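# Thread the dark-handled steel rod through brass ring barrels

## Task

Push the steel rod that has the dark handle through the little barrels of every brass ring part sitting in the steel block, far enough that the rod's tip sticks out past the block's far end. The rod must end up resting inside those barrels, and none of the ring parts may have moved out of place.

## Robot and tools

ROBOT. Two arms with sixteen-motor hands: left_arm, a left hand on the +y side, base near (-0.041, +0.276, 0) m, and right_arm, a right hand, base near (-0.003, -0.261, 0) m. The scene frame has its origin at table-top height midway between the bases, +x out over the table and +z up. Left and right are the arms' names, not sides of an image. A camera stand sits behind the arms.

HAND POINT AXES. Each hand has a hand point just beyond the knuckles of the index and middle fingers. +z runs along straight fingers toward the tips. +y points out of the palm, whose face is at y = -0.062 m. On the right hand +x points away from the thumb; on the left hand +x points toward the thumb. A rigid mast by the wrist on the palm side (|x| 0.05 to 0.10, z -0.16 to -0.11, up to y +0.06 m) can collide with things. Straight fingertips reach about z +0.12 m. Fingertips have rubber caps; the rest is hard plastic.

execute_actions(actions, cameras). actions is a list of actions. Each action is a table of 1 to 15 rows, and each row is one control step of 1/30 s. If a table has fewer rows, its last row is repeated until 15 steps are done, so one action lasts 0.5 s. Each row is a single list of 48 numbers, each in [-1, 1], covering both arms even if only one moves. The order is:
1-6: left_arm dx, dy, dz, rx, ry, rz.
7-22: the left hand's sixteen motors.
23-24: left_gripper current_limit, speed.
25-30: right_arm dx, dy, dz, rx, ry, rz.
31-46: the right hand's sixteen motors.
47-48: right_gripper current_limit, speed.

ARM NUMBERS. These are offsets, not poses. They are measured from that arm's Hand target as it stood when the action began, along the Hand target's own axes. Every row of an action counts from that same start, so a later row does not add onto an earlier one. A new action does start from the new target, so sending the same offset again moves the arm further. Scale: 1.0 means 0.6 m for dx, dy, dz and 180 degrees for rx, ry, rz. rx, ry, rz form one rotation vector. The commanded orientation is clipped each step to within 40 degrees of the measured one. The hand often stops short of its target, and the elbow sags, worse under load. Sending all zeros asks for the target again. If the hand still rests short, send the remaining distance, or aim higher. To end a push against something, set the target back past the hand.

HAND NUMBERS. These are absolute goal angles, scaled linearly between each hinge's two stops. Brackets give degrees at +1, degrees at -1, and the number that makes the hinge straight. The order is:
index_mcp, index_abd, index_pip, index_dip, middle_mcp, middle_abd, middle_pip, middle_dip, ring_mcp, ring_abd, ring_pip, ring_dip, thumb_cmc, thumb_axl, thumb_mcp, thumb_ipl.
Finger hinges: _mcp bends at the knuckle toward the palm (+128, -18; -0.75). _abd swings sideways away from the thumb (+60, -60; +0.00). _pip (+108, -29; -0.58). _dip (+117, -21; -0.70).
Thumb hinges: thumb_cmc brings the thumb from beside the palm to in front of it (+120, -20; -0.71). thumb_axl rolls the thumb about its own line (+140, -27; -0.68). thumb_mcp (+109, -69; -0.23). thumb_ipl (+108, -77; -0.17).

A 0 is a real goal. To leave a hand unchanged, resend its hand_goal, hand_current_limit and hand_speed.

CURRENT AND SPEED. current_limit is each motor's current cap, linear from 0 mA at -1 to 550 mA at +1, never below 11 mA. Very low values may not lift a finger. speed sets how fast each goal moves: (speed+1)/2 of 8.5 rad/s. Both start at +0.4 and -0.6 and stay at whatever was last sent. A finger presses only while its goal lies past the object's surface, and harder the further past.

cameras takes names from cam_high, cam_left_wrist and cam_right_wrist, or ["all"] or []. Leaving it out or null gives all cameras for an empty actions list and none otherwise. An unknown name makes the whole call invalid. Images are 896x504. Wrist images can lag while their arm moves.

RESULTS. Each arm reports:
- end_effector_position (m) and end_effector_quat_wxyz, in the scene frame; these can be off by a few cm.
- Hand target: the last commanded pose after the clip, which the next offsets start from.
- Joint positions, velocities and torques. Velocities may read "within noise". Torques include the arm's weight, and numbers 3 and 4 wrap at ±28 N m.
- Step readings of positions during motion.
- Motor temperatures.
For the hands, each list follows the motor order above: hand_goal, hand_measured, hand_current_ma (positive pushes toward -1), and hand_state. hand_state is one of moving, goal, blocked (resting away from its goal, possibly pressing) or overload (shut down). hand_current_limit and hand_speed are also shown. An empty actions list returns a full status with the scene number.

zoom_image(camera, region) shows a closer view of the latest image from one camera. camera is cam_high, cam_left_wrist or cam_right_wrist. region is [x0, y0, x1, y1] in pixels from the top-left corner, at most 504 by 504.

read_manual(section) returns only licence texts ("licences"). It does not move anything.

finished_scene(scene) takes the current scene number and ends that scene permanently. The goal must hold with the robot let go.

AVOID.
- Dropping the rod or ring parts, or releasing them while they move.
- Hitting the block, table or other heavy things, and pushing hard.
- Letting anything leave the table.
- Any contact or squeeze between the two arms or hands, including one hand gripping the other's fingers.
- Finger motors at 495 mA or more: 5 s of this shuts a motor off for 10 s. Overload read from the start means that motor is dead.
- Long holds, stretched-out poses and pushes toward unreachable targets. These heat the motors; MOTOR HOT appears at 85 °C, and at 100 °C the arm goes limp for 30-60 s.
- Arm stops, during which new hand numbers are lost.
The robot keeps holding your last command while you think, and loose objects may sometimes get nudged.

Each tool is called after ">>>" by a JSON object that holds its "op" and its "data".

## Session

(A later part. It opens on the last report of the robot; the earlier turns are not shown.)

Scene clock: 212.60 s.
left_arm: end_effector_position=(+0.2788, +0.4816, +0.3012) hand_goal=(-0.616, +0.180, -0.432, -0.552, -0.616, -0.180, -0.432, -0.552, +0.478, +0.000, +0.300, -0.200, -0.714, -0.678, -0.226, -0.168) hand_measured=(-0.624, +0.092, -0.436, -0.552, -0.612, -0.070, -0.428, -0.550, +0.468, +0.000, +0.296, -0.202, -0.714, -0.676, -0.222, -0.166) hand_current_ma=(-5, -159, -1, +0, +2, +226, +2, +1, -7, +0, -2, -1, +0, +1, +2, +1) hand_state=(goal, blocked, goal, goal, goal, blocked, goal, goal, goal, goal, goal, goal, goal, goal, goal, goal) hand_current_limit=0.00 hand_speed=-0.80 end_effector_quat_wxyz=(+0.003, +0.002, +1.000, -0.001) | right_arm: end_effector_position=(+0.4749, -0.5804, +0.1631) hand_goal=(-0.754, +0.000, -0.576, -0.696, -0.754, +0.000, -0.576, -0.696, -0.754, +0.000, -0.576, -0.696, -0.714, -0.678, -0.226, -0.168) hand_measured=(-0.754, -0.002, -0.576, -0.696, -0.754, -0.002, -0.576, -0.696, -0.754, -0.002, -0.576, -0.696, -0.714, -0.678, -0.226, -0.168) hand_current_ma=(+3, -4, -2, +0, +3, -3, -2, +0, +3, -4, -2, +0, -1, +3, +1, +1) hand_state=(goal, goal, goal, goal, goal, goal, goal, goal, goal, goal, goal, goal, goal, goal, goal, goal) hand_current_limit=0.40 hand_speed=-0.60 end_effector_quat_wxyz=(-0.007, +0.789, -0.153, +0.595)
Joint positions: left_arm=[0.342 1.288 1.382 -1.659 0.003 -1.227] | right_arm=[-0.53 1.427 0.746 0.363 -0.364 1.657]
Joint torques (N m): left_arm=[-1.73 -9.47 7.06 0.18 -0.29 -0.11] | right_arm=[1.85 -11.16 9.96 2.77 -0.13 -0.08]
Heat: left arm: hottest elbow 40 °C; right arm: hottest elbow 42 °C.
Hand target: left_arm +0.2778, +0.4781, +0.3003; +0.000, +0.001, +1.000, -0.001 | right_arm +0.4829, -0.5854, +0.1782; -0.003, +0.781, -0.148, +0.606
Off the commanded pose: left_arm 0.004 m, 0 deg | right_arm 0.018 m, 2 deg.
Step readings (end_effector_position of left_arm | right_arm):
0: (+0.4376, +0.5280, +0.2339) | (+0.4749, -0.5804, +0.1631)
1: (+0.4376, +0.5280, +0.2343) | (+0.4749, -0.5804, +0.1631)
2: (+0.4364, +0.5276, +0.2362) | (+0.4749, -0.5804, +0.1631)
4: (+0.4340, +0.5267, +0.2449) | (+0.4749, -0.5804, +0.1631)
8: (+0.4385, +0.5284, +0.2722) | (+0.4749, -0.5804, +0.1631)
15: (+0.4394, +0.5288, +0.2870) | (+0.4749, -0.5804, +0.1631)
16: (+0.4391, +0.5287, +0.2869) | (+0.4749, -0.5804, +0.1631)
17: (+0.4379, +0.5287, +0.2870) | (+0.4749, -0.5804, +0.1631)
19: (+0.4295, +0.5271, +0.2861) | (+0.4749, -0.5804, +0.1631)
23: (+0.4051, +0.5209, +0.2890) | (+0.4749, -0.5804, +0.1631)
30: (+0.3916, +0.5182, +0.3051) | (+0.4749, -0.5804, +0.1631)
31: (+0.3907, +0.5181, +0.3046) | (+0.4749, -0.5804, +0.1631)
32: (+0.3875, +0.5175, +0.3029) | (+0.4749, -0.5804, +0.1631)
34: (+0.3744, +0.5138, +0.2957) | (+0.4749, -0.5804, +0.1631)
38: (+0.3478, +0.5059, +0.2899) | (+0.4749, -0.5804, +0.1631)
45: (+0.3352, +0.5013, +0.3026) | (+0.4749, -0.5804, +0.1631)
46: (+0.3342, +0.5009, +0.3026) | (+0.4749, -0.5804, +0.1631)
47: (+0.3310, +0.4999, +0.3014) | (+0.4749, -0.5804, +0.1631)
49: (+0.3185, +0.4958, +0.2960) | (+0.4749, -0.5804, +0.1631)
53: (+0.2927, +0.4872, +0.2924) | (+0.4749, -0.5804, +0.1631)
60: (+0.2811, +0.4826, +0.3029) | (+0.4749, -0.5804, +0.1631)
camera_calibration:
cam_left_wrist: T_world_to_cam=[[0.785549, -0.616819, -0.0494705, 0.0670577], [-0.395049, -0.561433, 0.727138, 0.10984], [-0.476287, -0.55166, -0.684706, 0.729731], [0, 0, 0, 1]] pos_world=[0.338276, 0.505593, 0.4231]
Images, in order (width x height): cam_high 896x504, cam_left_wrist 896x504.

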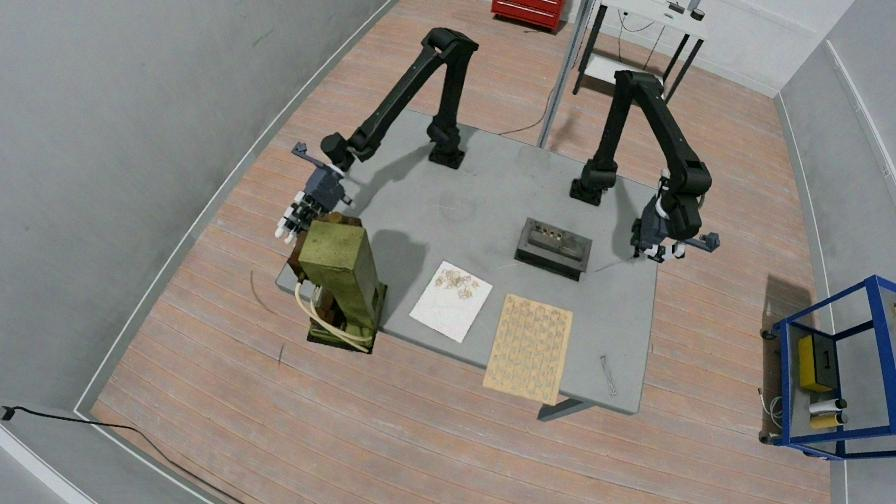

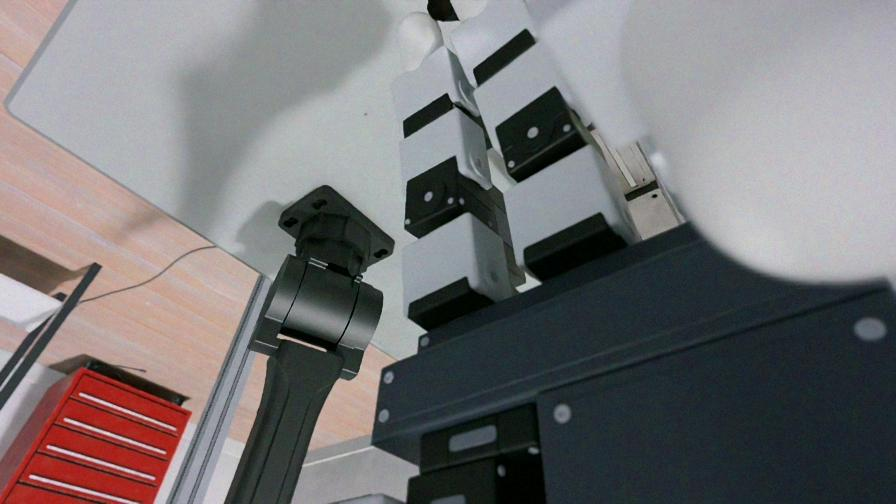

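>>> {"op": "execute_actions", "data": {"actions": [[[0,0,0,0,0,0,-0.616,0.18,-0.431,-0.551,-0.616,-0.18,-0.431,-0.551,-1,0.5,-1,-1,-0.714,-0.678,-0.226,-0.168,0.0,-0.7,0,0,0,0,0,0,-0.754,0,-0.576,-0.696,-0.754,0,-0.576,-0.696,-0.754,0,-0.576,-0.696,-0.714,-0.678,-0.226,-0.168,0.4,-0.6]],[[0,0,0,0,0,0,-0.616,0.18,-0.431,-0.551,-0.616,-0.18,-0.431,-0.551,-1,0.5,-1,-1,-0.714,-0.678,-0.226,-0.168,0.0,-0.7,0,0,0,0,0,0,-0.754,0,-0.576,-0.696,-0.754,0,-0.576,-0.696,-0.754,0,-0.576,-0.696,-0.714,-0.678,-0.226,-0.168,0.4,-0.6]]], "cameras": ["cam_left_wrist"]}}

>>> {"op": "zoom_image", "data": {"camera": "cam_left_wrist", "region": [420, 0, 896, 300]}}

Scene clock: 222.13 s.
left_arm: end_effector_position=(+0.2788, +0.4815, +0.3012) hand_goal=(-0.616, +0.180, -0.432, -0.552, -0.616, -0.180, -0.432, -0.552, -1.000, +0.500, -1.000, -1.000, -0.714, -0.678, -0.226, -0.168) hand_measured=(-0.624, +0.092, -0.436, -0.552, -0.612, -0.070, -0.428, -0.550, -0.988, +0.494, -0.994, -0.998, -0.714, -0.676, -0.222, -0.166) hand_current_ma=(-5, -159, -1, +0, +2, +226, +2, +1, +8, -2, +2, +1, +0, +1, +2, +1) hand_state=(goal, blocked, goal, goal, goal, blocked, goal, goal, goal, goal, goal, goal, goal, goal, goal, goal) hand_current_limit=0.00 hand_speed=-0.70 end_effector_quat_wxyz=(+0.003, +0.002, +1.000, +0.000) | right_arm: end_effector_position=(+0.4749, -0.5804, +0.1631) hand_goal=(-0.754, +0.000, -0.576, -0.696, -0.754, +0.000, -0.576, -0.696, -0.754, +0.000, -0.576, -0.696, -0.714, -0.678, -0.226, -0.168) hand_measured=(-0.754, -0.002, -0.576, -0.696, -0.754, -0.002, -0.576, -0.696, -0.754, -0.002, -0.576, -0.696, -0.714, -0.678, -0.226, -0.168) hand_current_ma=(+3, -4, -2, +0, +3, -3, -2, +0, +3, -4, -2, +0, -1, +3, +1, +1) hand_state=(goal, goal, goal, goal, goal, goal, goal, goal, goal, goal, goal, goal, goal, goal, goal, goal) hand_current_limit=0.40 hand_speed=-0.60 end_effector_quat_wxyz=(-0.007, +0.789, -0.153, +0.595)
Joint positions: left_arm=[0.341 1.288 1.382 -1.659 0.003 -1.228] | right_arm=[-0.53 1.427 0.746 0.363 -0.364 1.657]
Joint torques (N m): left_arm=[-1.49 -9.29 7.16 0.05 -0.22 -0.08] | right_arm=[2.08 -11.87 10.03 2.86 -0.1 -0.13]
Heat: left arm: hottest elbow 40 °C; right arm: hottest elbow 42 °C.
Hand target: left_arm +0.2778, +0.4781, +0.3003; +0.000, +0.001, +1.000, +0.000 | right_arm +0.4829, -0.5854, +0.1782; -0.003, +0.781, -0.148, +0.606
Off the commanded pose: left_arm 0.004 m, 0 deg | right_arm 0.018 m, 2 deg.
Step readings (end_effector_position of left_arm | right_arm):
0: (+0.2788, +0.4816, +0.3012) | (+0.4749, -0.5804, +0.1631)
1: (+0.2788, +0.4816, +0.3012) | (+0.4749, -0.5804, +0.1631)
2: (+0.2788, +0.4816, +0.3012) | (+0.4749, -0.5804, +0.1631)
4: (+0.2787, +0.4816, +0.3012) | (+0.4749, -0.5804, +0.1631)
8: (+0.2787, +0.4817, +0.3012) | (+0.4749, -0.5804, +0.1631)
15: (+0.2787, +0.4817, +0.3012) | (+0.4749, -0.5804, +0.1631)
16: (+0.2787, +0.4817, +0.3012) | (+0.4749, -0.5804, +0.1631)
17: (+0.2787, +0.4817, +0.3012) | (+0.4749, -0.5804, +0.1631)
19: (+0.2787, +0.4817, +0.3012) | (+0.4749, -0.5804, +0.1631)
23: (+0.2787, +0.4816, +0.3012) | (+0.4749, -0.5804, +0.1631)
30: (+0.2787, +0.4816, +0.3012) | (+0.4749, -0.5804, +0.1631)
camera_calibration:
cam_left_wrist: T_world_to_cam=[[0.786066, -0.616131, -0.0498269, 0.0667017], [-0.394496, -0.562089, 0.726931, 0.109976], [-0.475892, -0.55176, -0.6849, 0.729627], [0, 0, 0, 1]] pos_world=[0.338177, 0.505492, 0.4231]
Images, in order (width x height): cam_left_wrist 896x504.

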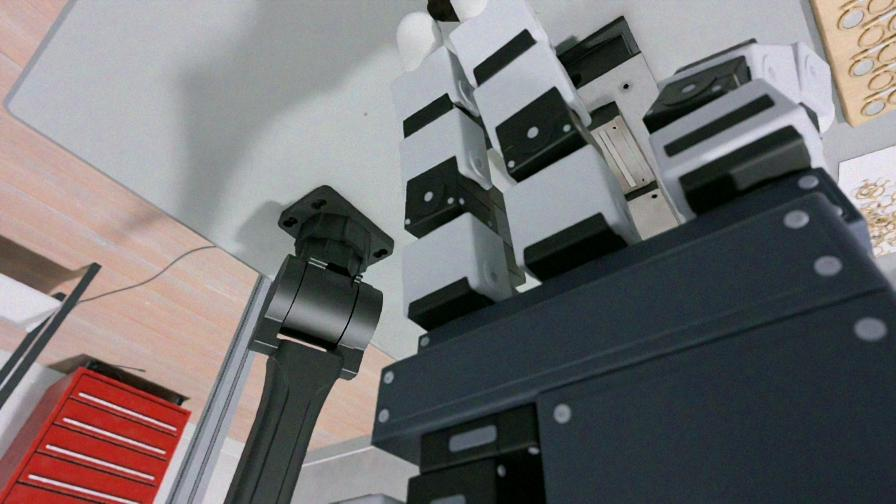

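Scaled by 1.059 from the camera's 896x504 image, which has a finer 1280x720 frame.

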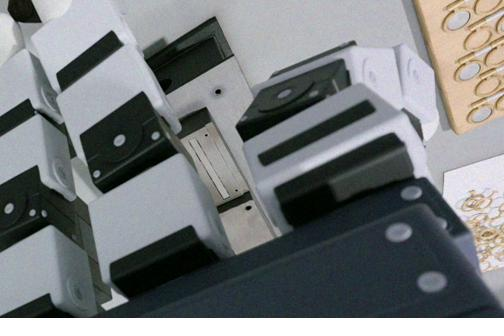

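>>> {"op": "execute_actions", "data": {"actions": [[[0,0,-0.1,0,0,0,-0.616,0.2,-0.431,-0.551,-0.616,-0.2,-0.431,-0.551,-1,0.5,-1,-1,-0.714,-0.678,-0.226,-0.168,0.2,-0.7,0,0,0,0,0,0,-0.754,0,-0.576,-0.696,-0.754,0,-0.576,-0.696,-0.754,0,-0.576,-0.696,-0.714,-0.678,-0.226,-0.168,0.4,-0.6]],[[0,0,-0.1,0,0,0,-0.616,0.2,-0.431,-0.551,-0.616,-0.2,-0.431,-0.551,-1,0.5,-1,-1,-0.714,-0.678,-0.226,-0.168,0.2,-0.7,0,0,0,0,0,0,-0.754,0,-0.576,-0.696,-0.754,0,-0.576,-0.696,-0.754,0,-0.576,-0.696,-0.714,-0.678,-0.226,-0.168,0.4,-0.6]]], "cameras": ["cam_high"]}}

>>> {"op": "zoom_image", "data": {"camera": "cam_high", "region": [560, 190, 720, 300]}}

Scene clock: 228.93 s.
left_arm: end_effector_position=(+0.2713, +0.4794, +0.4079) hand_goal=(-0.616, +0.200, -0.432, -0.552, -0.616, -0.200, -0.432, -0.552, -1.000, +0.500, -1.000, -1.000, -0.714, -0.678, -0.226, -0.168) hand_measured=(-0.624, +0.092, -0.436, -0.552, -0.612, -0.072, -0.428, -0.550, -0.992, +0.494, -0.996, -0.998, -0.714, -0.676, -0.222, -0.166) hand_current_ma=(-5, -220, -1, +0, +2, +286, +2, +1, +5, -2, +2, +1, +0, +1, +2, +1) hand_state=(goal, blocked, goal, goal, goal, blocked, goal, goal, goal, goal, goal, goal, goal, goal, goal, goal) hand_current_limit=0.20 hand_speed=-0.70 end_effector_quat_wxyz=(+0.103, +0.004, +0.993, +0.064) | right_arm: end_effector_position=(+0.4749, -0.5804, +0.1631) hand_goal=(-0.754, +0.000, -0.576, -0.696, -0.754, +0.000, -0.576, -0.696, -0.754, +0.000, -0.576, -0.696, -0.714, -0.678, -0.226, -0.168) hand_measured=(-0.754, -0.002, -0.576, -0.696, -0.754, -0.002, -0.576, -0.696, -0.754, -0.002, -0.576, -0.696, -0.714, -0.678, -0.226, -0.168) hand_current_ma=(+3, -4, -2, +0, +3, -3, -2, +0, +3, -4, -2, +0, -1, +3, +1, +1) hand_state=(goal, goal, goal, goal, goal, goal, goal, goal, goal, goal, goal, goal, goal, goal, goal, goal) hand_current_limit=0.40 hand_speed=-0.60 end_effector_quat_wxyz=(-0.007, +0.789, -0.153, +0.595)
Joint positions: left_arm=[0.314 1.18 1.543 -1.697 -0.057 -1.244] | right_arm=[-0.53 1.427 0.746 0.363 -0.364 1.657]
Joint torques (N m): left_arm=[-1.38 -6.89 10.3 0.39 -0.24 0] | right_arm=[1.49 -11.52 9.74 2.99 -0.09 -0.12]
Heat: left arm: hottest elbow 40 °C; right arm: hottest elbow 43 °C.
Hand target: left_arm +0.2777, +0.4782, +0.4204; +0.000, +0.001, +1.000, -0.001 | right_arm +0.4829, -0.5854, +0.1782; -0.003, +0.781, -0.148, +0.606
Off the commanded pose: left_arm 0.014 m, 14 deg | right_arm 0.018 m, 2 deg.
joint sent to its limit (left arm) — joint 4 (wrist pitch), lower limit. The joint targets are off in orientation, not in position.
Step readings (end_effector_position of left_arm | right_arm):
0: (+0.2788, +0.4815, +0.3012) | (+0.4749, -0.5804, +0.1631)
1: (+0.2787, +0.4816, +0.3014) | (+0.4749, -0.5804, +0.1631)
2: (+0.2779, +0.4818, +0.3020) | (+0.4749, -0.5804, +0.1631)
4: (+0.2746, +0.4816, +0.3053) | (+0.4749, -0.5804, +0.1631)
8: (+0.2716, +0.4799, +0.3231) | (+0.4749, -0.5804, +0.1631)
15: (+0.2713, +0.4791, +0.3458) | (+0.4749, -0.5804, +0.1631)
16: (+0.2713, +0.4794, +0.3464) | (+0.4749, -0.5804, +0.1631)
17: (+0.2713, +0.4799, +0.3478) | (+0.4749, -0.5804, +0.1631)
19: (+0.2726, +0.4812, +0.3555) | (+0.4749, -0.5804, +0.1631)
23: (+0.2743, +0.4808, +0.3822) | (+0.4749, -0.5804, +0.1631)
30: (+0.2711, +0.4793, +0.4081) | (+0.4749, -0.5804, +0.1631)
Images, in order (width x height): cam_high 896x504.

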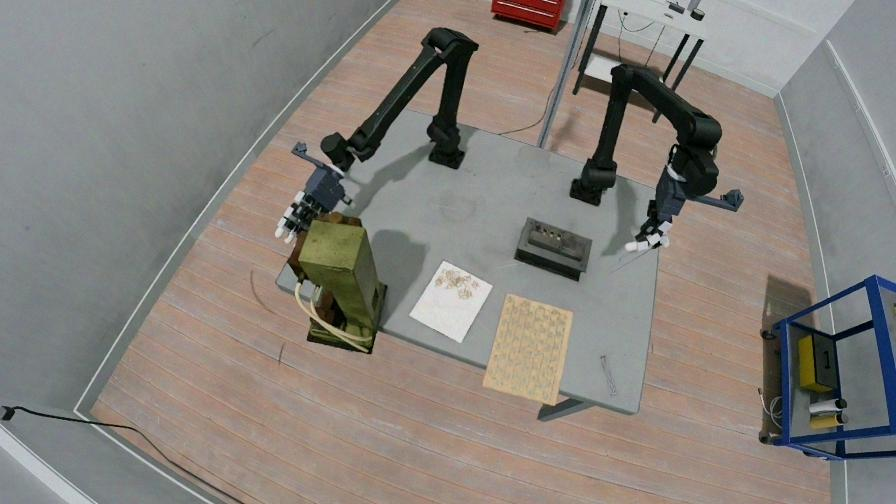

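Scaled by 3.150 from the camera's 896x504 image, which has a finer 1280x720 frame.

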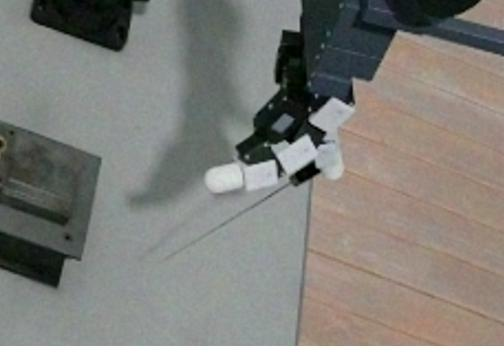

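>>> {"op": "execute_actions", "data": {"actions": [[[-0.125,0.035,0.055,0,0,0.0556,-0.616,0.2,-0.431,-0.551,-0.616,-0.2,-0.431,-0.551,-1,0.5,-1,-1,-0.714,-0.678,-0.226,-0.168,0.2,-0.7,0,0,0,0,0,0,-0.754,0,-0.576,-0.696,-0.754,0,-0.576,-0.696,-0.754,0,-0.576,-0.696,-0.714,-0.678,-0.226,-0.168,0.4,-0.6]],[[-0.119,0.0529,0.055,0,0,0.0556,-0.616,0.2,-0.431,-0.551,-0.616,-0.2,-0.431,-0.551,-1,0.5,-1,-1,-0.714,-0.678,-0.226,-0.168,0.2,-0.7,0,0,0,0,0,0,-0.754,0,-0.576,-0.696,-0.754,0,-0.576,-0.696,-0.754,0,-0.576,-0.696,-0.714,-0.678,-0.226,-0.168,0.4,-0.6]],[[-0.1102,0.0694,0.055,0,0,0.0556,-0.616,0.2,-0.431,-0.551,-0.616,-0.2,-0.431,-0.551,-1,0.5,-1,-1,-0.714,-0.678,-0.226,-0.168,0.2,-0.7,0,0,0,0,0,0,-0.754,0,-0.576,-0.696,-0.754,0,-0.576,-0.696,-0.754,0,-0.576,-0.696,-0.714,-0.678,-0.226,-0.168,0.4,-0.6]],[[0,0.0,0.08,0,0,0,-0.616,0.2,-0.431,-0.551,-0.616,-0.2,-0.431,-0.551,-1,0.5,-1,-1,-0.714,-0.678,-0.226,-0.168,0.2,-0.7,0,0,0,0,0,0,-0.754,0,-0.576,-0.696,-0.754,0,-0.576,-0.696,-0.754,0,-0.576,-0.696,-0.714,-0.678,-0.226,-0.168,0.4,-0.6]]], "cameras": ["cam_high","cam_left_wrist"]}}

>>> {"op": "zoom_image", "data": {"camera": "cam_high", "region": [540, 220, 700, 370]}}

Scene clock: 234.73 s.
left_arm: end_effector_position=(+0.5016, +0.5290, +0.2857) hand_goal=(-0.616, +0.200, -0.432, -0.552, -0.616, -0.200, -0.432, -0.552, -1.000, +0.500, -1.000, -1.000, -0.714, -0.678, -0.226, -0.168) hand_measured=(-0.624, +0.092, -0.436, -0.552, -0.612, -0.072, -0.428, -0.550, -0.992, +0.496, -0.996, -0.998, -0.714, -0.676, -0.222, -0.166) hand_current_ma=(-5, -220, -1, +0, +1, +285, +2, +1, +4, -2, +2, +1, +0, +1, +2, +1) hand_state=(goal, blocked, goal, goal, goal, blocked, goal, goal, goal, goal, goal, goal, goal, goal, goal, goal) hand_current_limit=0.20 hand_speed=-0.70 end_effector_quat_wxyz=(+0.006, +0.258, +0.966, +0.004) | right_arm: end_effector_position=(+0.4749, -0.5804, +0.1631) hand_goal=(-0.754, +0.000, -0.576, -0.696, -0.754, +0.000, -0.576, -0.696, -0.754, +0.000, -0.576, -0.696, -0.714, -0.678, -0.226, -0.168) hand_measured=(-0.754, -0.002, -0.576, -0.696, -0.754, -0.002, -0.576, -0.696, -0.754, -0.002, -0.576, -0.696, -0.714, -0.678, -0.226, -0.168) hand_current_ma=(+3, -4, -2, +0, +3, -3, -2, +0, +3, -4, -2, +0, -1, +3, +1, +1) hand_state=(goal, goal, goal, goal, goal, goal, goal, goal, goal, goal, goal, goal, goal, goal, goal, goal) hand_current_limit=0.40 hand_speed=-0.60 end_effector_quat_wxyz=(-0.007, +0.789, -0.153, +0.595)
Joint positions: left_arm=[0.314 1.771 1.888 -1.673 -0.001 -0.737] | right_arm=[-0.53 1.427 0.746 0.363 -0.364 1.657]
Joint torques (N m): left_arm=[-0.21 -15.79 7.27 0.61 -0.04 0.19] | right_arm=[2.02 -11.75 9.92 2.76 -0.11 -0.1]
Heat: left arm: hottest elbow 40 °C; right arm: hottest elbow 43 °C.
Hand target: left_arm +0.5051, +0.5340, +0.2735; +0.000, +0.260, +0.966, +0.000 | right_arm +0.4829, -0.5854, +0.1782; -0.003, +0.781, -0.148, +0.606
Off the commanded pose: left_arm 0.014 m, 1 deg | right_arm 0.018 m, 2 deg.
Step readings (end_effector_position of left_arm | right_arm):
0: (+0.2714, +0.4793, +0.4079) | (+0.4749, -0.5804, +0.1631)
1: (+0.2719, +0.4794, +0.4075) | (+0.4749, -0.5804, +0.1631)
2: (+0.2743, +0.4795, +0.4070) | (+0.4749, -0.5804, +0.1631)
4: (+0.2893, +0.4818, +0.4058) | (+0.4749, -0.5804, +0.1631)
8: (+0.3247, +0.4908, +0.3847) | (+0.4749, -0.5804, +0.1631)
15: (+0.3461, +0.4968, +0.3549) | (+0.4749, -0.5804, +0.1631)
16: (+0.3471, +0.4970, +0.3566) | (+0.4749, -0.5804, +0.1631)
17: (+0.3502, +0.4976, +0.3589) | (+0.4749, -0.5804, +0.1631)
19: (+0.3656, +0.5009, +0.3658) | (+0.4749, -0.5804, +0.1631)
23: (+0.3985, +0.5085, +0.3608) | (+0.4749, -0.5804, +0.1631)
30: (+0.4189, +0.5131, +0.3282) | (+0.4749, -0.5804, +0.1631)
31: (+0.4200, +0.5132, +0.3278) | (+0.4749, -0.5804, +0.1631)
32: (+0.4236, +0.5138, +0.3290) | (+0.4749, -0.5804, +0.1631)
34: (+0.4410, +0.5178, +0.3349) | (+0.4749, -0.5804, +0.1631)
38: (+0.4746, +0.5252, +0.3296) | (+0.4749, -0.5804, +0.1631)
45: (+0.4928, +0.5284, +0.2963) | (+0.4749, -0.5804, +0.1631)
46: (+0.4934, +0.5283, +0.2952) | (+0.4749, -0.5804, +0.1631)
47: (+0.4939, +0.5282, +0.2947) | (+0.4749, -0.5804, +0.1631)
49: (+0.4959, +0.5279, +0.2947) | (+0.4749, -0.5804, +0.1631)
53: (+0.4998, +0.5287, +0.2939) | (+0.4749, -0.5804, +0.1631)
60: (+0.5012, +0.5289, +0.2869) | (+0.4749, -0.5804, +0.1631)
camera_calibration:
cam_left_wrist: T_world_to_cam=[[0.378323, -0.924035, -0.0550456, 0.288996], [-0.627078, -0.299576, 0.719046, 0.215966], [-0.680915, -0.237514, -0.692779, 0.790122], [0, 0, 0, 1]] pos_world=[0.564099, 0.519406, 0.407998]
Images, in order (width x height): cam_high 896x504, cam_left_wrist 896x504.

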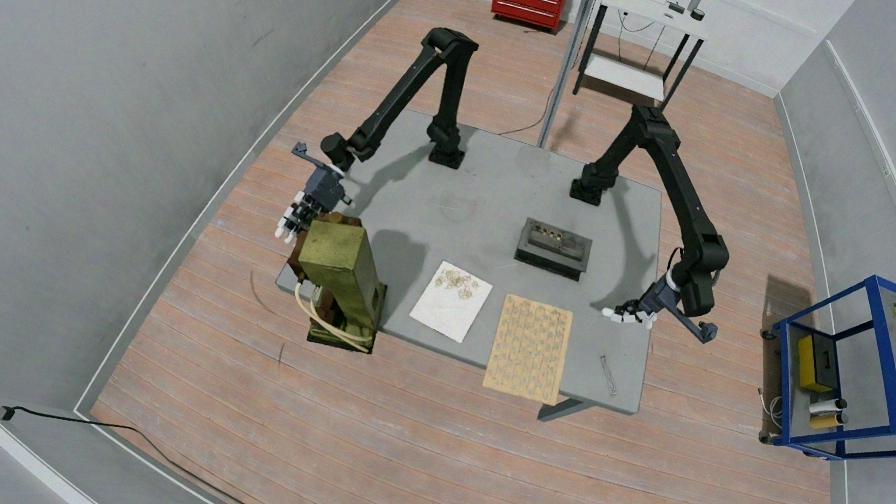

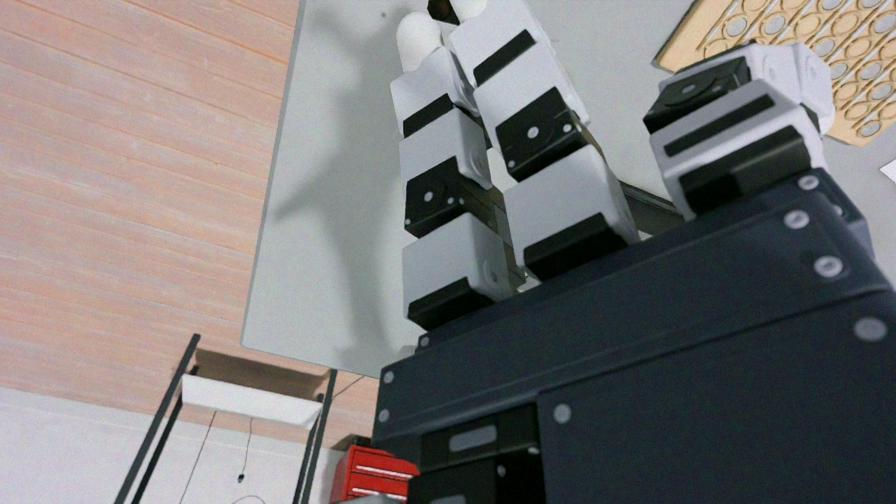

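Scaled by 3.150 from the camera's 896x504 image, which has a finer 1280x720 frame.

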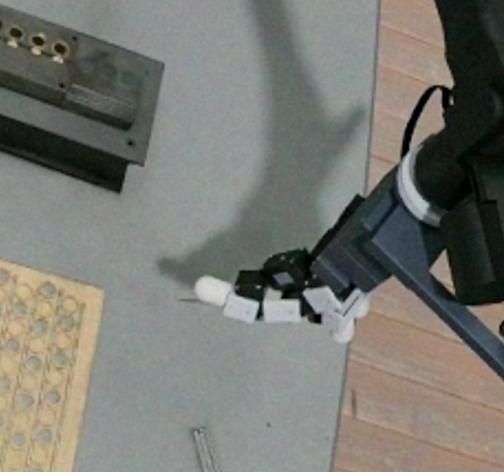

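>>> {"op": "execute_actions", "data": {"actions": [[[0,0.02,0.0667,0,0,0,-0.616,0.2,-0.431,-0.551,-0.616,-0.2,-0.431,-0.551,-1,0.5,-1,-1,-0.714,-0.678,-0.226,-0.168,0.0,-0.7,0,0,0,0,0,0,-0.754,0,-0.576,-0.696,-0.754,0,-0.576,-0.696,-0.754,0,-0.576,-0.696,-0.714,-0.678,-0.226,-0.168,0.4,-0.6]],[[0,0.02,0.0667,0,0,0,-0.616,0.2,-0.431,-0.551,-0.616,-0.2,-0.431,-0.551,-1,0.5,-1,-1,-0.714,-0.678,-0.226,-0.168,0.0,-0.7,0,0,0,0,0,0,-0.754,0,-0.576,-0.696,-0.754,0,-0.576,-0.696,-0.754,0,-0.576,-0.696,-0.714,-0.678,-0.226,-0.168,0.4,-0.6]],[[0,0,0.0667,0,0,0,-0.616,0.2,-0.431,-0.551,-0.616,-0.2,-0.431,-0.551,-1,0.5,-1,-1,-0.714,-0.678,-0.226,-0.168,0.0,-0.7,0,0,0,0,0,0,-0.754,0,-0.576,-0.696,-0.754,0,-0.576,-0.696,-0.754,0,-0.576,-0.696,-0.714,-0.678,-0.226,-0.168,0.4,-0.6]],[[0,0,0.035,0,0,0,-0.616,0.18,-0.431,-0.551,-0.616,-0.18,-0.431,-0.551,-1,0.5,-1,-1,-0.714,-0.678,-0.226,-0.168,-0.1,-0.7,0,0,0,0,0,0,-0.754,0,-0.576,-0.696,-0.754,0,-0.576,-0.696,-0.754,0,-0.576,-0.696,-0.714,-0.678,-0.226,-0.168,0.4,-0.6]]], "cameras": ["cam_high","cam_left_wrist"]}}

>>> {"op": "zoom_image", "data": {"camera": "cam_high", "region": [540, 220, 700, 370]}}

Scene clock: 237.87 s.
left_arm: end_effector_position=(+0.5164, +0.5507, +0.1446) hand_goal=(-0.616, +0.180, -0.432, -0.552, -0.616, -0.180, -0.432, -0.552, -1.000, +0.500, -1.000, -1.000, -0.714, -0.678, -0.226, -0.168) hand_measured=(-0.624, +0.092, -0.436, -0.552, -0.612, -0.072, -0.428, -0.550, -0.992, +0.496, -0.996, -0.998, -0.714, -0.676, -0.222, -0.166) hand_current_ma=(-5, -159, -1, +0, +2, +217, +2, +1, +4, -2, +2, +1, +0, +1, +2, +1) hand_state=(goal, blocked, goal, goal, goal, blocked, goal, goal, goal, goal, goal, goal, goal, goal, goal, goal) hand_current_limit=-0.10 hand_speed=-0.70 end_effector_quat_wxyz=(+0.005, +0.257, +0.966, +0.004) | right_arm: end_effector_position=(+0.4749, -0.5804, +0.1631) hand_goal=(-0.754, +0.000, -0.576, -0.696, -0.754, +0.000, -0.576, -0.696, -0.754, +0.000, -0.576, -0.696, -0.714, -0.678, -0.226, -0.168) hand_measured=(-0.754, -0.002, -0.576, -0.696, -0.754, -0.002, -0.576, -0.696, -0.754, -0.002, -0.576, -0.696, -0.714, -0.678, -0.226, -0.168) hand_current_ma=(+3, -4, -2, +0, +3, -3, -2, +0, +3, -4, -2, +0, -1, +3, +1, +1) hand_state=(goal, goal, goal, goal, goal, goal, goal, goal, goal, goal, goal, goal, goal, goal, goal, goal) hand_current_limit=0.40 hand_speed=-0.60 end_effector_quat_wxyz=(-0.007, +0.789, -0.153, +0.595)
Joint positions: left_arm=[0.343 1.851 1.629 -1.336 0 -0.709] | right_arm=[-0.53 1.427 0.746 0.363 -0.364 1.657]
Joint torques (N m): left_arm=[-0.38 -16.38 7.23 0.66 -0.08 0.18] | right_arm=[2.67 -12.16 9.84 2.96 -0.11 -0.11]
Heat: left arm: hottest elbow 40 °C; right arm: hottest elbow 43 °C.
Hand target: left_arm +0.5171, +0.5548, +0.1323; +0.000, +0.260, +0.966, +0.000 | right_arm +0.4829, -0.5854, +0.1782; -0.003, +0.781, -0.148, +0.606
Off the commanded pose: left_arm 0.013 m, 1 deg | right_arm 0.018 m, 2 deg.
Step readings (end_effector_position of left_arm | right_arm):
0: (+0.5017, +0.5290, +0.2857) | (+0.4749, -0.5804, +0.1631)
1: (+0.5016, +0.5292, +0.2852) | (+0.4749, -0.5804, +0.1631)
2: (+0.5025, +0.5301, +0.2828) | (+0.4749, -0.5804, +0.1631)
4: (+0.5052, +0.5315, +0.2756) | (+0.4749, -0.5804, +0.1631)
8: (+0.5051, +0.5355, +0.2520) | (+0.4749, -0.5804, +0.1631)
15: (+0.5079, +0.5399, +0.2382) | (+0.4749, -0.5804, +0.1631)
16: (+0.5082, +0.5400, +0.2383) | (+0.4749, -0.5804, +0.1631)
17: (+0.5093, +0.5410, +0.2371) | (+0.4749, -0.5804, +0.1631)
19: (+0.5126, +0.5428, +0.2322) | (+0.4749, -0.5804, +0.1631)
23: (+0.5128, +0.5460, +0.2141) | (+0.4749, -0.5804, +0.1631)
30: (+0.5146, +0.5499, +0.2009) | (+0.4749, -0.5804, +0.1631)
31: (+0.5145, +0.5501, +0.2005) | (+0.4749, -0.5804, +0.1631)
32: (+0.5155, +0.5504, +0.1986) | (+0.4749, -0.5804, +0.1631)
34: (+0.5175, +0.5511, +0.1923) | (+0.4749, -0.5804, +0.1631)
38: (+0.5135, +0.5497, +0.1705) | (+0.4749, -0.5804, +0.1631)
45: (+0.5150, +0.5502, +0.1606) | (+0.4749, -0.5804, +0.1631)
46: (+0.5153, +0.5503, +0.1607) | (+0.4749, -0.5804, +0.1631)
47: (+0.5159, +0.5505, +0.1600) | (+0.4749, -0.5804, +0.1631)
49: (+0.5174, +0.5511, +0.1573) | (+0.4749, -0.5804, +0.1631)
53: (+0.5157, +0.5505, +0.1484) | (+0.4749, -0.5804, +0.1631)
60: (+0.5162, +0.5506, +0.1446) | (+0.4749, -0.5804, +0.1631)
camera_calibration:
cam_left_wrist: T_world_to_cam=[[0.378873, -0.923852, -0.0543367, 0.295131], [-0.626264, -0.299174, 0.719923, 0.332378], [-0.681358, -0.23873, -0.691924, 0.708384], [0, 0, 0, 1]] pos_world=[0.579002, 0.541209, 0.266899]
Images, in order (width x height): cam_high 896x504, cam_left_wrist 896x504.

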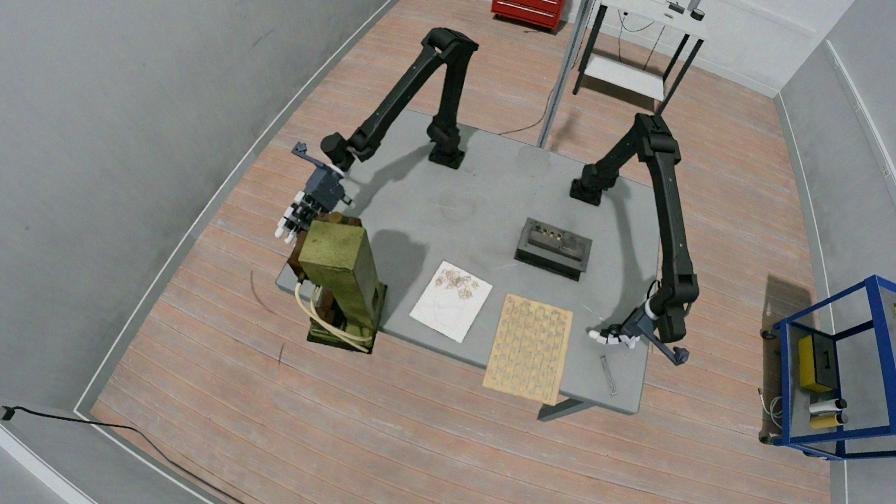

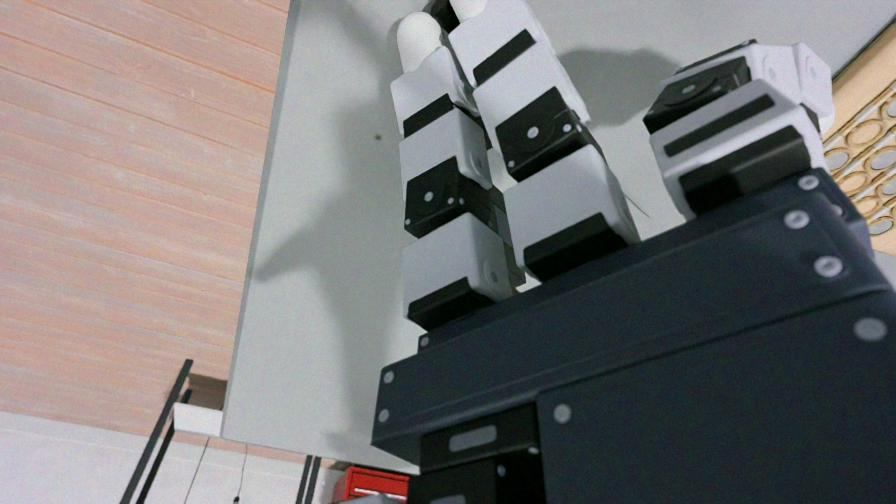

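Scaled by 3.150 from the camera's 896x504 image, which has a finer 1280x720 frame.

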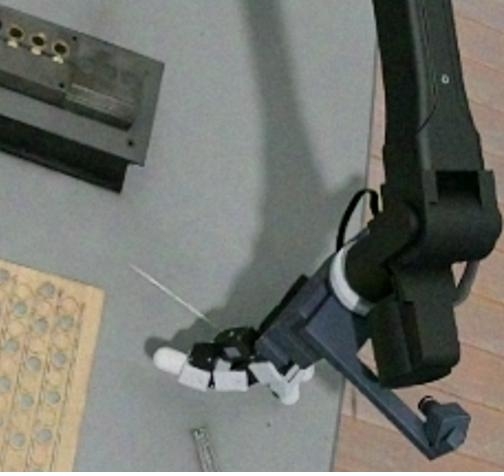

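>>> {"op": "execute_actions", "data": {"actions": [[[0,0,0.025,0,0,0,-0.616,0.18,-0.431,-0.551,-0.616,-0.18,-0.431,-0.551,-1,0.5,-1,-1,-0.714,-0.678,-0.226,-0.168,-0.1,-0.7,0,0,0,0,0,0,-0.754,0,-0.576,-0.696,-0.754,0,-0.576,-0.696,-0.754,0,-0.576,-0.696,-0.714,-0.678,-0.226,-0.168,0.4,-0.6]],[[0,0,0.01,0,0,0,-0.616,0.18,-0.431,-0.551,-0.616,-0.18,-0.431,-0.551,-1,0.5,-1,-1,-0.714,-0.678,-0.226,-0.168,-0.1,-0.7,0,0,0,0,0,0,-0.754,0,-0.576,-0.696,-0.754,0,-0.576,-0.696,-0.754,0,-0.576,-0.696,-0.714,-0.678,-0.226,-0.168,0.4,-0.6]]], "cameras": ["cam_left_wrist"]}}

>>> {"op": "zoom_image", "data": {"camera": "cam_left_wrist", "region": [380, 0, 760, 260]}}

Scene clock: 246.67 s.
left_arm: end_effector_position=(+0.5174, +0.5510, +0.1264) hand_goal=(-0.616, +0.180, -0.432, -0.552, -0.616, -0.180, -0.432, -0.552, -1.000, +0.500, -1.000, -1.000, -0.714, -0.678, -0.226, -0.168) hand_measured=(-0.624, +0.092, -0.436, -0.552, -0.610, -0.072, -0.428, -0.550, -0.992, +0.496, -0.996, -0.998, -0.714, -0.676, -0.222, -0.166) hand_current_ma=(-6, -159, -1, +0, +2, +217, +2, +1, +4, -2, +2, +1, +0, +1, +2, +1) hand_state=(goal, blocked, goal, goal, goal, blocked, goal, goal, goal, goal, goal, goal, goal, goal, goal, goal) hand_current_limit=-0.10 hand_speed=-0.70 end_effector_quat_wxyz=(+0.008, +0.257, +0.966, +0.005) | right_arm: end_effector_position=(+0.4749, -0.5804, +0.1631) hand_goal=(-0.754, +0.000, -0.576, -0.696, -0.754, +0.000, -0.576, -0.696, -0.754, +0.000, -0.576, -0.696, -0.714, -0.678, -0.226, -0.168) hand_measured=(-0.754, -0.002, -0.576, -0.696, -0.754, -0.002, -0.576, -0.696, -0.754, -0.002, -0.576, -0.696, -0.714, -0.678, -0.226, -0.168) hand_current_ma=(+3, -4, -2, +0, +3, -3, -2, +0, +3, -4, -2, +0, -1, +3, +1, +1) hand_state=(goal, goal, goal, goal, goal, goal, goal, goal, goal, goal, goal, goal, goal, goal, goal, goal) hand_current_limit=0.40 hand_speed=-0.60 end_effector_quat_wxyz=(-0.007, +0.789, -0.153, +0.595)
Joint positions: left_arm=[0.343 1.863 1.596 -1.286 0 -0.709] | right_arm=[-0.53 1.427 0.746 0.363 -0.364 1.657]
Joint torques (N m): left_arm=[-0.73 -16.97 6.87 0.66 -0.07 0.19] | right_arm=[2.32 -11.4 9.88 2.76 -0.1 -0.11]
Heat: left arm: hottest elbow 40 °C; right arm: hottest elbow 43 °C.
Hand target: left_arm +0.5172, +0.5548, +0.1114; +0.000, +0.260, +0.966, +0.000 | right_arm +0.4829, -0.5854, +0.1782; -0.003, +0.781, -0.148, +0.606
Off the commanded pose: left_arm 0.016 m, 1 deg | right_arm 0.018 m, 2 deg.
Step readings (end_effector_position of left_arm | right_arm):
0: (+0.5164, +0.5507, +0.1446) | (+0.4749, -0.5804, +0.1631)
1: (+0.5165, +0.5507, +0.1447) | (+0.4749, -0.5804, +0.1631)
2: (+0.5168, +0.5508, +0.1441) | (+0.4749, -0.5804, +0.1631)
4: (+0.5176, +0.5511, +0.1421) | (+0.4749, -0.5804, +0.1631)
8: (+0.5165, +0.5507, +0.1347) | (+0.4749, -0.5804, +0.1631)
15: (+0.5166, +0.5508, +0.1297) | (+0.4749, -0.5804, +0.1631)
16: (+0.5167, +0.5508, +0.1297) | (+0.4749, -0.5804, +0.1631)
17: (+0.5169, +0.5509, +0.1296) | (+0.4749, -0.5804, +0.1631)
19: (+0.5175, +0.5511, +0.1291) | (+0.4749, -0.5804, +0.1631)
23: (+0.5173, +0.5510, +0.1272) | (+0.4749, -0.5804, +0.1631)
30: (+0.5174, +0.5510, +0.1264) | (+0.4749, -0.5804, +0.1631)
camera_calibration:
cam_left_wrist: T_world_to_cam=[[0.379195, -0.923735, -0.0540725, 0.293779], [-0.629636, -0.300406, 0.71646, 0.349088], [-0.678063, -0.237632, -0.695529, 0.69461], [0, 0, 0, 1]] pos_world=[0.579388, 0.541304, 0.248899]
Images, in order (width x height): cam_left_wrist 896x504.

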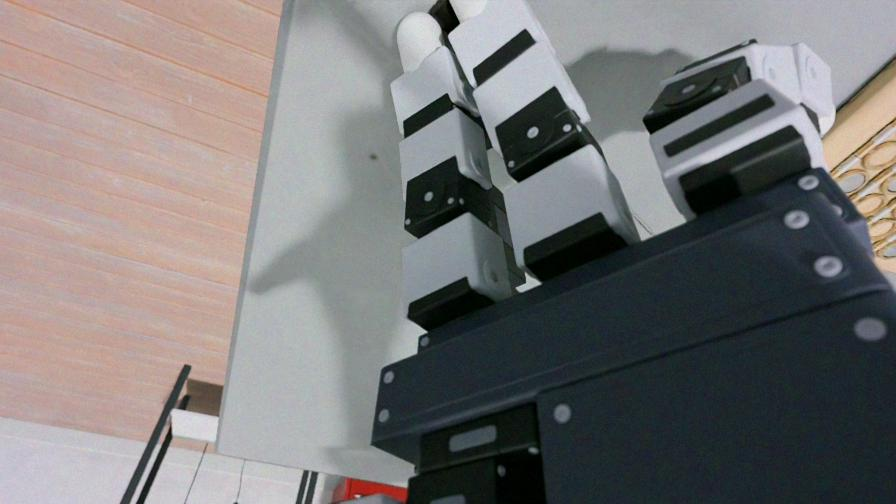

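Scaled by 1.326 from the camera's 896x504 image, which has a finer 1280x720 frame.

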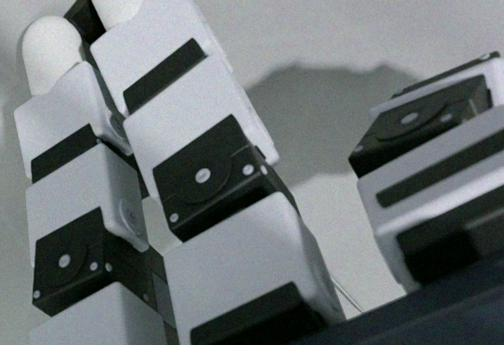

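>>> {"op": "execute_actions", "data": {"actions": [[[0,0,0.003,0,0,0,-0.616,0.18,-0.431,-0.551,-0.616,-0.18,-0.431,-0.551,-1,0.5,-1,-1,-0.714,-0.678,-0.226,-0.168,-0.1,-0.7,0,0,0,0,0,0,-0.754,0,-0.576,-0.696,-0.754,0,-0.576,-0.696,-0.754,0,-0.576,-0.696,-0.714,-0.678,-0.226,-0.168,0.4,-0.6]],[[0,0,0,0,0,0,-0.616,-0.1,-0.431,-0.551,-0.616,0.1,-0.431,-0.551,-1,0.5,-1,-1,-0.714,-0.678,-0.226,-0.168,-0.1,-0.8,0,0,0,0,0,0,-0.754,0,-0.576,-0.696,-0.754,0,-0.576,-0.696,-0.754,0,-0.576,-0.696,-0.714,-0.678,-0.226,-0.168,0.4,-0.6]],[[0,-0.03,-0.004,0,0,0,-0.616,-0.1,-0.431,-0.551,-0.616,0.1,-0.431,-0.551,-1,0.5,-1,-1,-0.714,-0.678,-0.226,-0.168,-0.1,-0.8,0,0,0,0,0,0,-0.754,0,-0.576,-0.696,-0.754,0,-0.576,-0.696,-0.754,0,-0.576,-0.696,-0.714,-0.678,-0.226,-0.168,0.4,-0.6]]], "cameras": ["cam_left_wrist"]}}

>>> {"op": "zoom_image", "data": {"camera": "cam_left_wrist", "region": [320, 0, 620, 200]}}

Scene clock: 249.07 s.
left_arm: end_effector_position=(+0.5126, +0.5460, +0.1228) hand_goal=(-0.616, -0.100, -0.432, -0.552, -0.616, +0.100, -0.432, -0.552, -1.000, +0.500, -1.000, -1.000, -0.714, -0.678, -0.226, -0.168) hand_measured=(-0.606, -0.094, -0.424, -0.548, -0.602, +0.102, -0.422, -0.546, -0.992, +0.496, -0.996, -0.998, -0.714, -0.676, -0.222, -0.166) hand_current_ma=(+8, +2, +4, +1, +11, +0, +7, +2, +4, -2, +2, +1, +0, +1, +2, +1) hand_state=(goal, goal, goal, goal, goal, goal, goal, goal, goal, goal, goal, goal, goal, goal, goal, goal) hand_current_limit=-0.10 hand_speed=-0.80 end_effector_quat_wxyz=(+0.010, +0.260, +0.966, +0.007) | right_arm: end_effector_position=(+0.4749, -0.5804, +0.1631) hand_goal=(-0.754, +0.000, -0.576, -0.696, -0.754, +0.000, -0.576, -0.696, -0.754, +0.000, -0.576, -0.696, -0.714, -0.678, -0.226, -0.168) hand_measured=(-0.754, -0.002, -0.576, -0.696, -0.754, -0.002, -0.576, -0.696, -0.754, -0.002, -0.576, -0.696, -0.714, -0.678, -0.226, -0.168) hand_current_ma=(+3, -4, -2, +0, +3, -3, -2, +0, +3, -4, -2, +0, -1, +3, +1, +1) hand_state=(goal, goal, goal, goal, goal, goal, goal, goal, goal, goal, goal, goal, goal, goal, goal, goal) hand_current_limit=0.40 hand_speed=-0.60 end_effector_quat_wxyz=(-0.007, +0.789, -0.153, +0.595)
Joint positions: left_arm=[0.337 1.846 1.56 -1.262 -0.001 -0.709] | right_arm=[-0.53 1.427 0.746 0.363 -0.364 1.657]
Joint torques (N m): left_arm=[-1.85 -17.96 5.89 0.32 -0.08 -0.03] | right_arm=[1.79 -12.4 9.88 2.89 -0.11 -0.13]
Heat: left arm: hottest elbow 40 °C; right arm: hottest elbow 43 °C.
Hand target: left_arm +0.5082, +0.5391, +0.1121; +0.000, +0.260, +0.966, +0.000 | right_arm +0.4829, -0.5854, +0.1782; -0.003, +0.781, -0.148, +0.606
Off the commanded pose: left_arm 0.013 m, 1 deg | right_arm 0.018 m, 2 deg.
Step readings (end_effector_position of left_arm | right_arm):
0: (+0.5174, +0.5510, +0.1264) | (+0.4749, -0.5804, +0.1631)
1: (+0.5174, +0.5510, +0.1264) | (+0.4749, -0.5804, +0.1631)
2: (+0.5174, +0.5510, +0.1264) | (+0.4749, -0.5804, +0.1631)
4: (+0.5177, +0.5512, +0.1265) | (+0.4749, -0.5804, +0.1631)
8: (+0.5182, +0.5513, +0.1266) | (+0.4749, -0.5804, +0.1631)
15: (+0.5183, +0.5514, +0.1266) | (+0.4749, -0.5804, +0.1631)
16: (+0.5183, +0.5514, +0.1266) | (+0.4749, -0.5804, +0.1631)
17: (+0.5183, +0.5514, +0.1266) | (+0.4749, -0.5804, +0.1631)
19: (+0.5184, +0.5514, +0.1266) | (+0.4749, -0.5804, +0.1631)
23: (+0.5184, +0.5514, +0.1264) | (+0.4749, -0.5804, +0.1631)
30: (+0.5184, +0.5514, +0.1264) | (+0.4749, -0.5804, +0.1631)
31: (+0.5182, +0.5513, +0.1261) | (+0.4749, -0.5804, +0.1631)
32: (+0.5175, +0.5511, +0.1246) | (+0.4749, -0.5804, +0.1631)
34: (+0.5157, +0.5501, +0.1236) | (+0.4749, -0.5804, +0.1631)
38: (+0.5128, +0.5468, +0.1227) | (+0.4749, -0.5804, +0.1631)
45: (+0.5126, +0.5460, +0.1227) | (+0.4749, -0.5804, +0.1631)
camera_calibration:
cam_left_wrist: T_world_to_cam=[[0.37455, -0.9256, -0.0545626, 0.29426], [-0.634607, -0.298812, 0.712731, 0.349273], [-0.676008, -0.232327, -0.699312, 0.684216], [0, 0, 0, 1]] pos_world=[0.573972, 0.535696, 0.245599]
Images, in order (width x height): cam_left_wrist 896x504.

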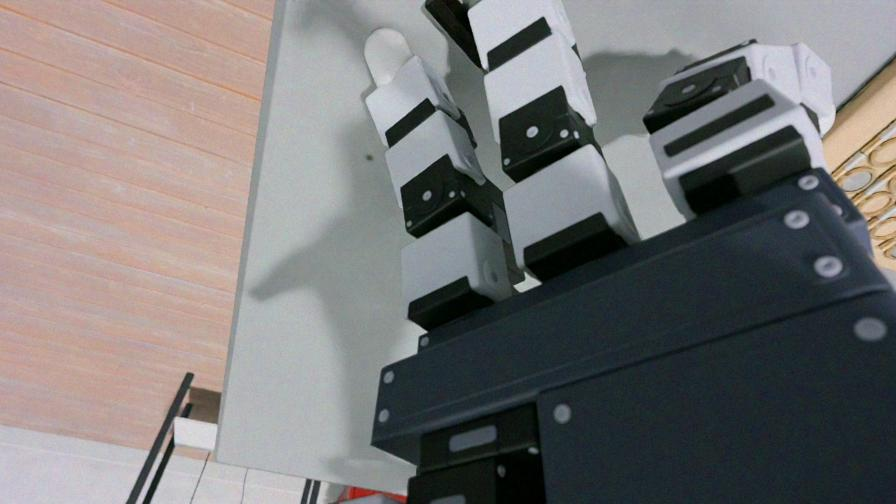

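Scaled by 1.680 from the camera's 896x504 image, which has a finer 1280x720 frame.

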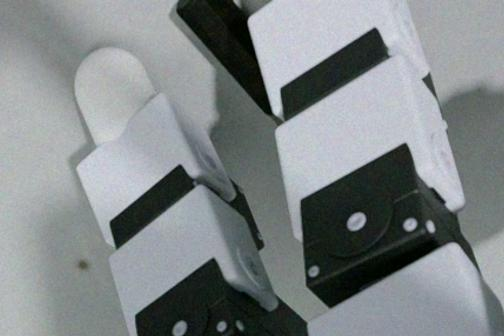

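>>> {"op": "execute_actions", "data": {"actions": [[[-0.01,-0.02,-0.012,0,0,0,-0.616,-0.12,-0.431,-0.551,-0.616,0.12,-0.431,-0.551,-1,0.5,-1,-1,-0.714,-0.678,-0.226,-0.168,-0.1,-0.8,0,0,0,0,0,0,-0.754,0,-0.576,-0.696,-0.754,0,-0.576,-0.696,-0.754,0,-0.576,-0.696,-0.714,-0.678,-0.226,-0.168,0.4,-0.6]],[[-0.01,-0.018,0,0,0,0,-0.616,-0.12,-0.431,-0.551,-0.616,0.12,-0.431,-0.551,-1,0.5,-1,-1,-0.714,-0.678,-0.226,-0.168,-0.1,-0.8,0,0,0,0,0,0,-0.754,0,-0.576,-0.696,-0.754,0,-0.576,-0.696,-0.754,0,-0.576,-0.696,-0.714,-0.678,-0.226,-0.168,0.4,-0.6]]], "cameras": ["cam_left_wrist"]}}

>>> {"op": "zoom_image", "data": {"camera": "cam_left_wrist", "region": [320, 0, 620, 200]}}

Scene clock: 251.43 s.
left_arm: end_effector_position=(+0.5099, +0.5216, +0.1226) hand_goal=(-0.616, -0.120, -0.432, -0.552, -0.616, +0.120, -0.432, -0.552, -1.000, +0.500, -1.000, -1.000, -0.714, -0.678, -0.226, -0.168) hand_measured=(-0.610, -0.118, -0.428, -0.548, -0.598, +0.114, -0.418, -0.544, -0.992, +0.496, -0.996, -0.998, -0.714, -0.676, -0.222, -0.166) hand_current_ma=(+3, +0, +2, +1, +17, -2, +10, +4, +4, -2, +2, +1, +0, +1, +2, +1) hand_state=(goal, goal, goal, goal, goal, goal, goal, goal, goal, goal, goal, goal, goal, goal, goal, goal) hand_current_limit=-0.10 hand_speed=-0.80 end_effector_quat_wxyz=(+0.004, +0.259, +0.966, +0.006) | right_arm: end_effector_position=(+0.4749, -0.5804, +0.1631) hand_goal=(-0.754, +0.000, -0.576, -0.696, -0.754, +0.000, -0.576, -0.696, -0.754, +0.000, -0.576, -0.696, -0.714, -0.678, -0.226, -0.168) hand_measured=(-0.754, -0.002, -0.576, -0.696, -0.754, -0.002, -0.576, -0.696, -0.754, -0.002, -0.576, -0.696, -0.714, -0.678, -0.226, -0.168) hand_current_ma=(+3, -4, -2, +0, +3, -3, -2, +0, +3, -4, -2, +0, -1, +3, +1, +1) hand_state=(goal, goal, goal, goal, goal, goal, goal, goal, goal, goal, goal, goal, goal, goal, goal, goal) hand_current_limit=0.40 hand_speed=-0.60 end_effector_quat_wxyz=(-0.007, +0.789, -0.153, +0.595)
Joint positions: left_arm=[0.296 1.826 1.533 -1.264 -0.005 -0.752] | right_arm=[-0.53 1.427 0.746 0.363 -0.364 1.657]
Joint torques (N m): left_arm=[-1.9 -17.85 6.38 0.1 0.14 -0.01] | right_arm=[2.84 -11.81 10.03 2.55 -0.07 -0.12]
Heat: left arm: hottest elbow 40 °C; right arm: hottest elbow 43 °C.
Hand target: left_arm +0.5070, +0.5134, +0.1191; +0.000, +0.260, +0.966, -0.001 | right_arm +0.4829, -0.5854, +0.1782; -0.003, +0.781, -0.148, +0.606
Off the commanded pose: left_arm 0.009 m, 1 deg | right_arm 0.018 m, 2 deg.
Step readings (end_effector_position of left_arm | right_arm):
0: (+0.5126, +0.5460, +0.1228) | (+0.4749, -0.5804, +0.1631)
1: (+0.5126, +0.5460, +0.1228) | (+0.4749, -0.5804, +0.1631)
2: (+0.5125, +0.5456, +0.1230) | (+0.4749, -0.5804, +0.1631)
4: (+0.5115, +0.5441, +0.1229) | (+0.4749, -0.5804, +0.1631)
8: (+0.5113, +0.5384, +0.1230) | (+0.4749, -0.5804, +0.1631)
15: (+0.5113, +0.5342, +0.1229) | (+0.4749, -0.5804, +0.1631)
16: (+0.5112, +0.5342, +0.1229) | (+0.4749, -0.5804, +0.1631)
17: (+0.5110, +0.5339, +0.1228) | (+0.4749, -0.5804, +0.1631)
19: (+0.5097, +0.5325, +0.1227) | (+0.4749, -0.5804, +0.1631)
23: (+0.5094, +0.5263, +0.1227) | (+0.4749, -0.5804, +0.1631)
30: (+0.5100, +0.5216, +0.1226) | (+0.4749, -0.5804, +0.1631)
camera_calibration:
cam_left_wrist: T_world_to_cam=[[0.375431, -0.92499, -0.0586919, 0.27243], [-0.626699, -0.299997, 0.719201, 0.336209], [-0.682861, -0.233228, -0.692319, 0.679758], [0, 0, 0, 1]] pos_world=[0.572603, 0.511395, 0.244797]
Images, in order (width x height): cam_left_wrist 896x504.

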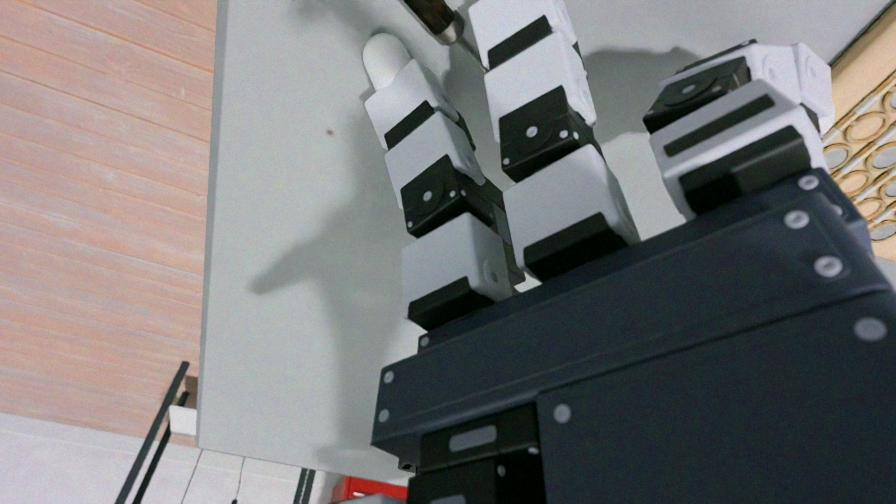

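Scaled by 1.680 from the camera's 896x504 image, which has a finer 1280x720 frame.

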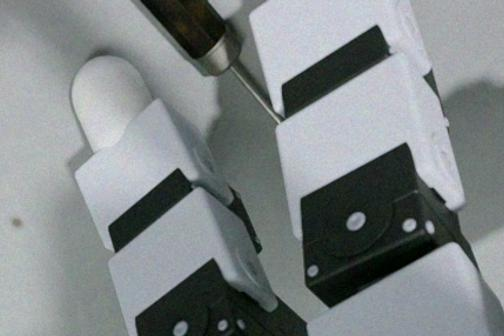

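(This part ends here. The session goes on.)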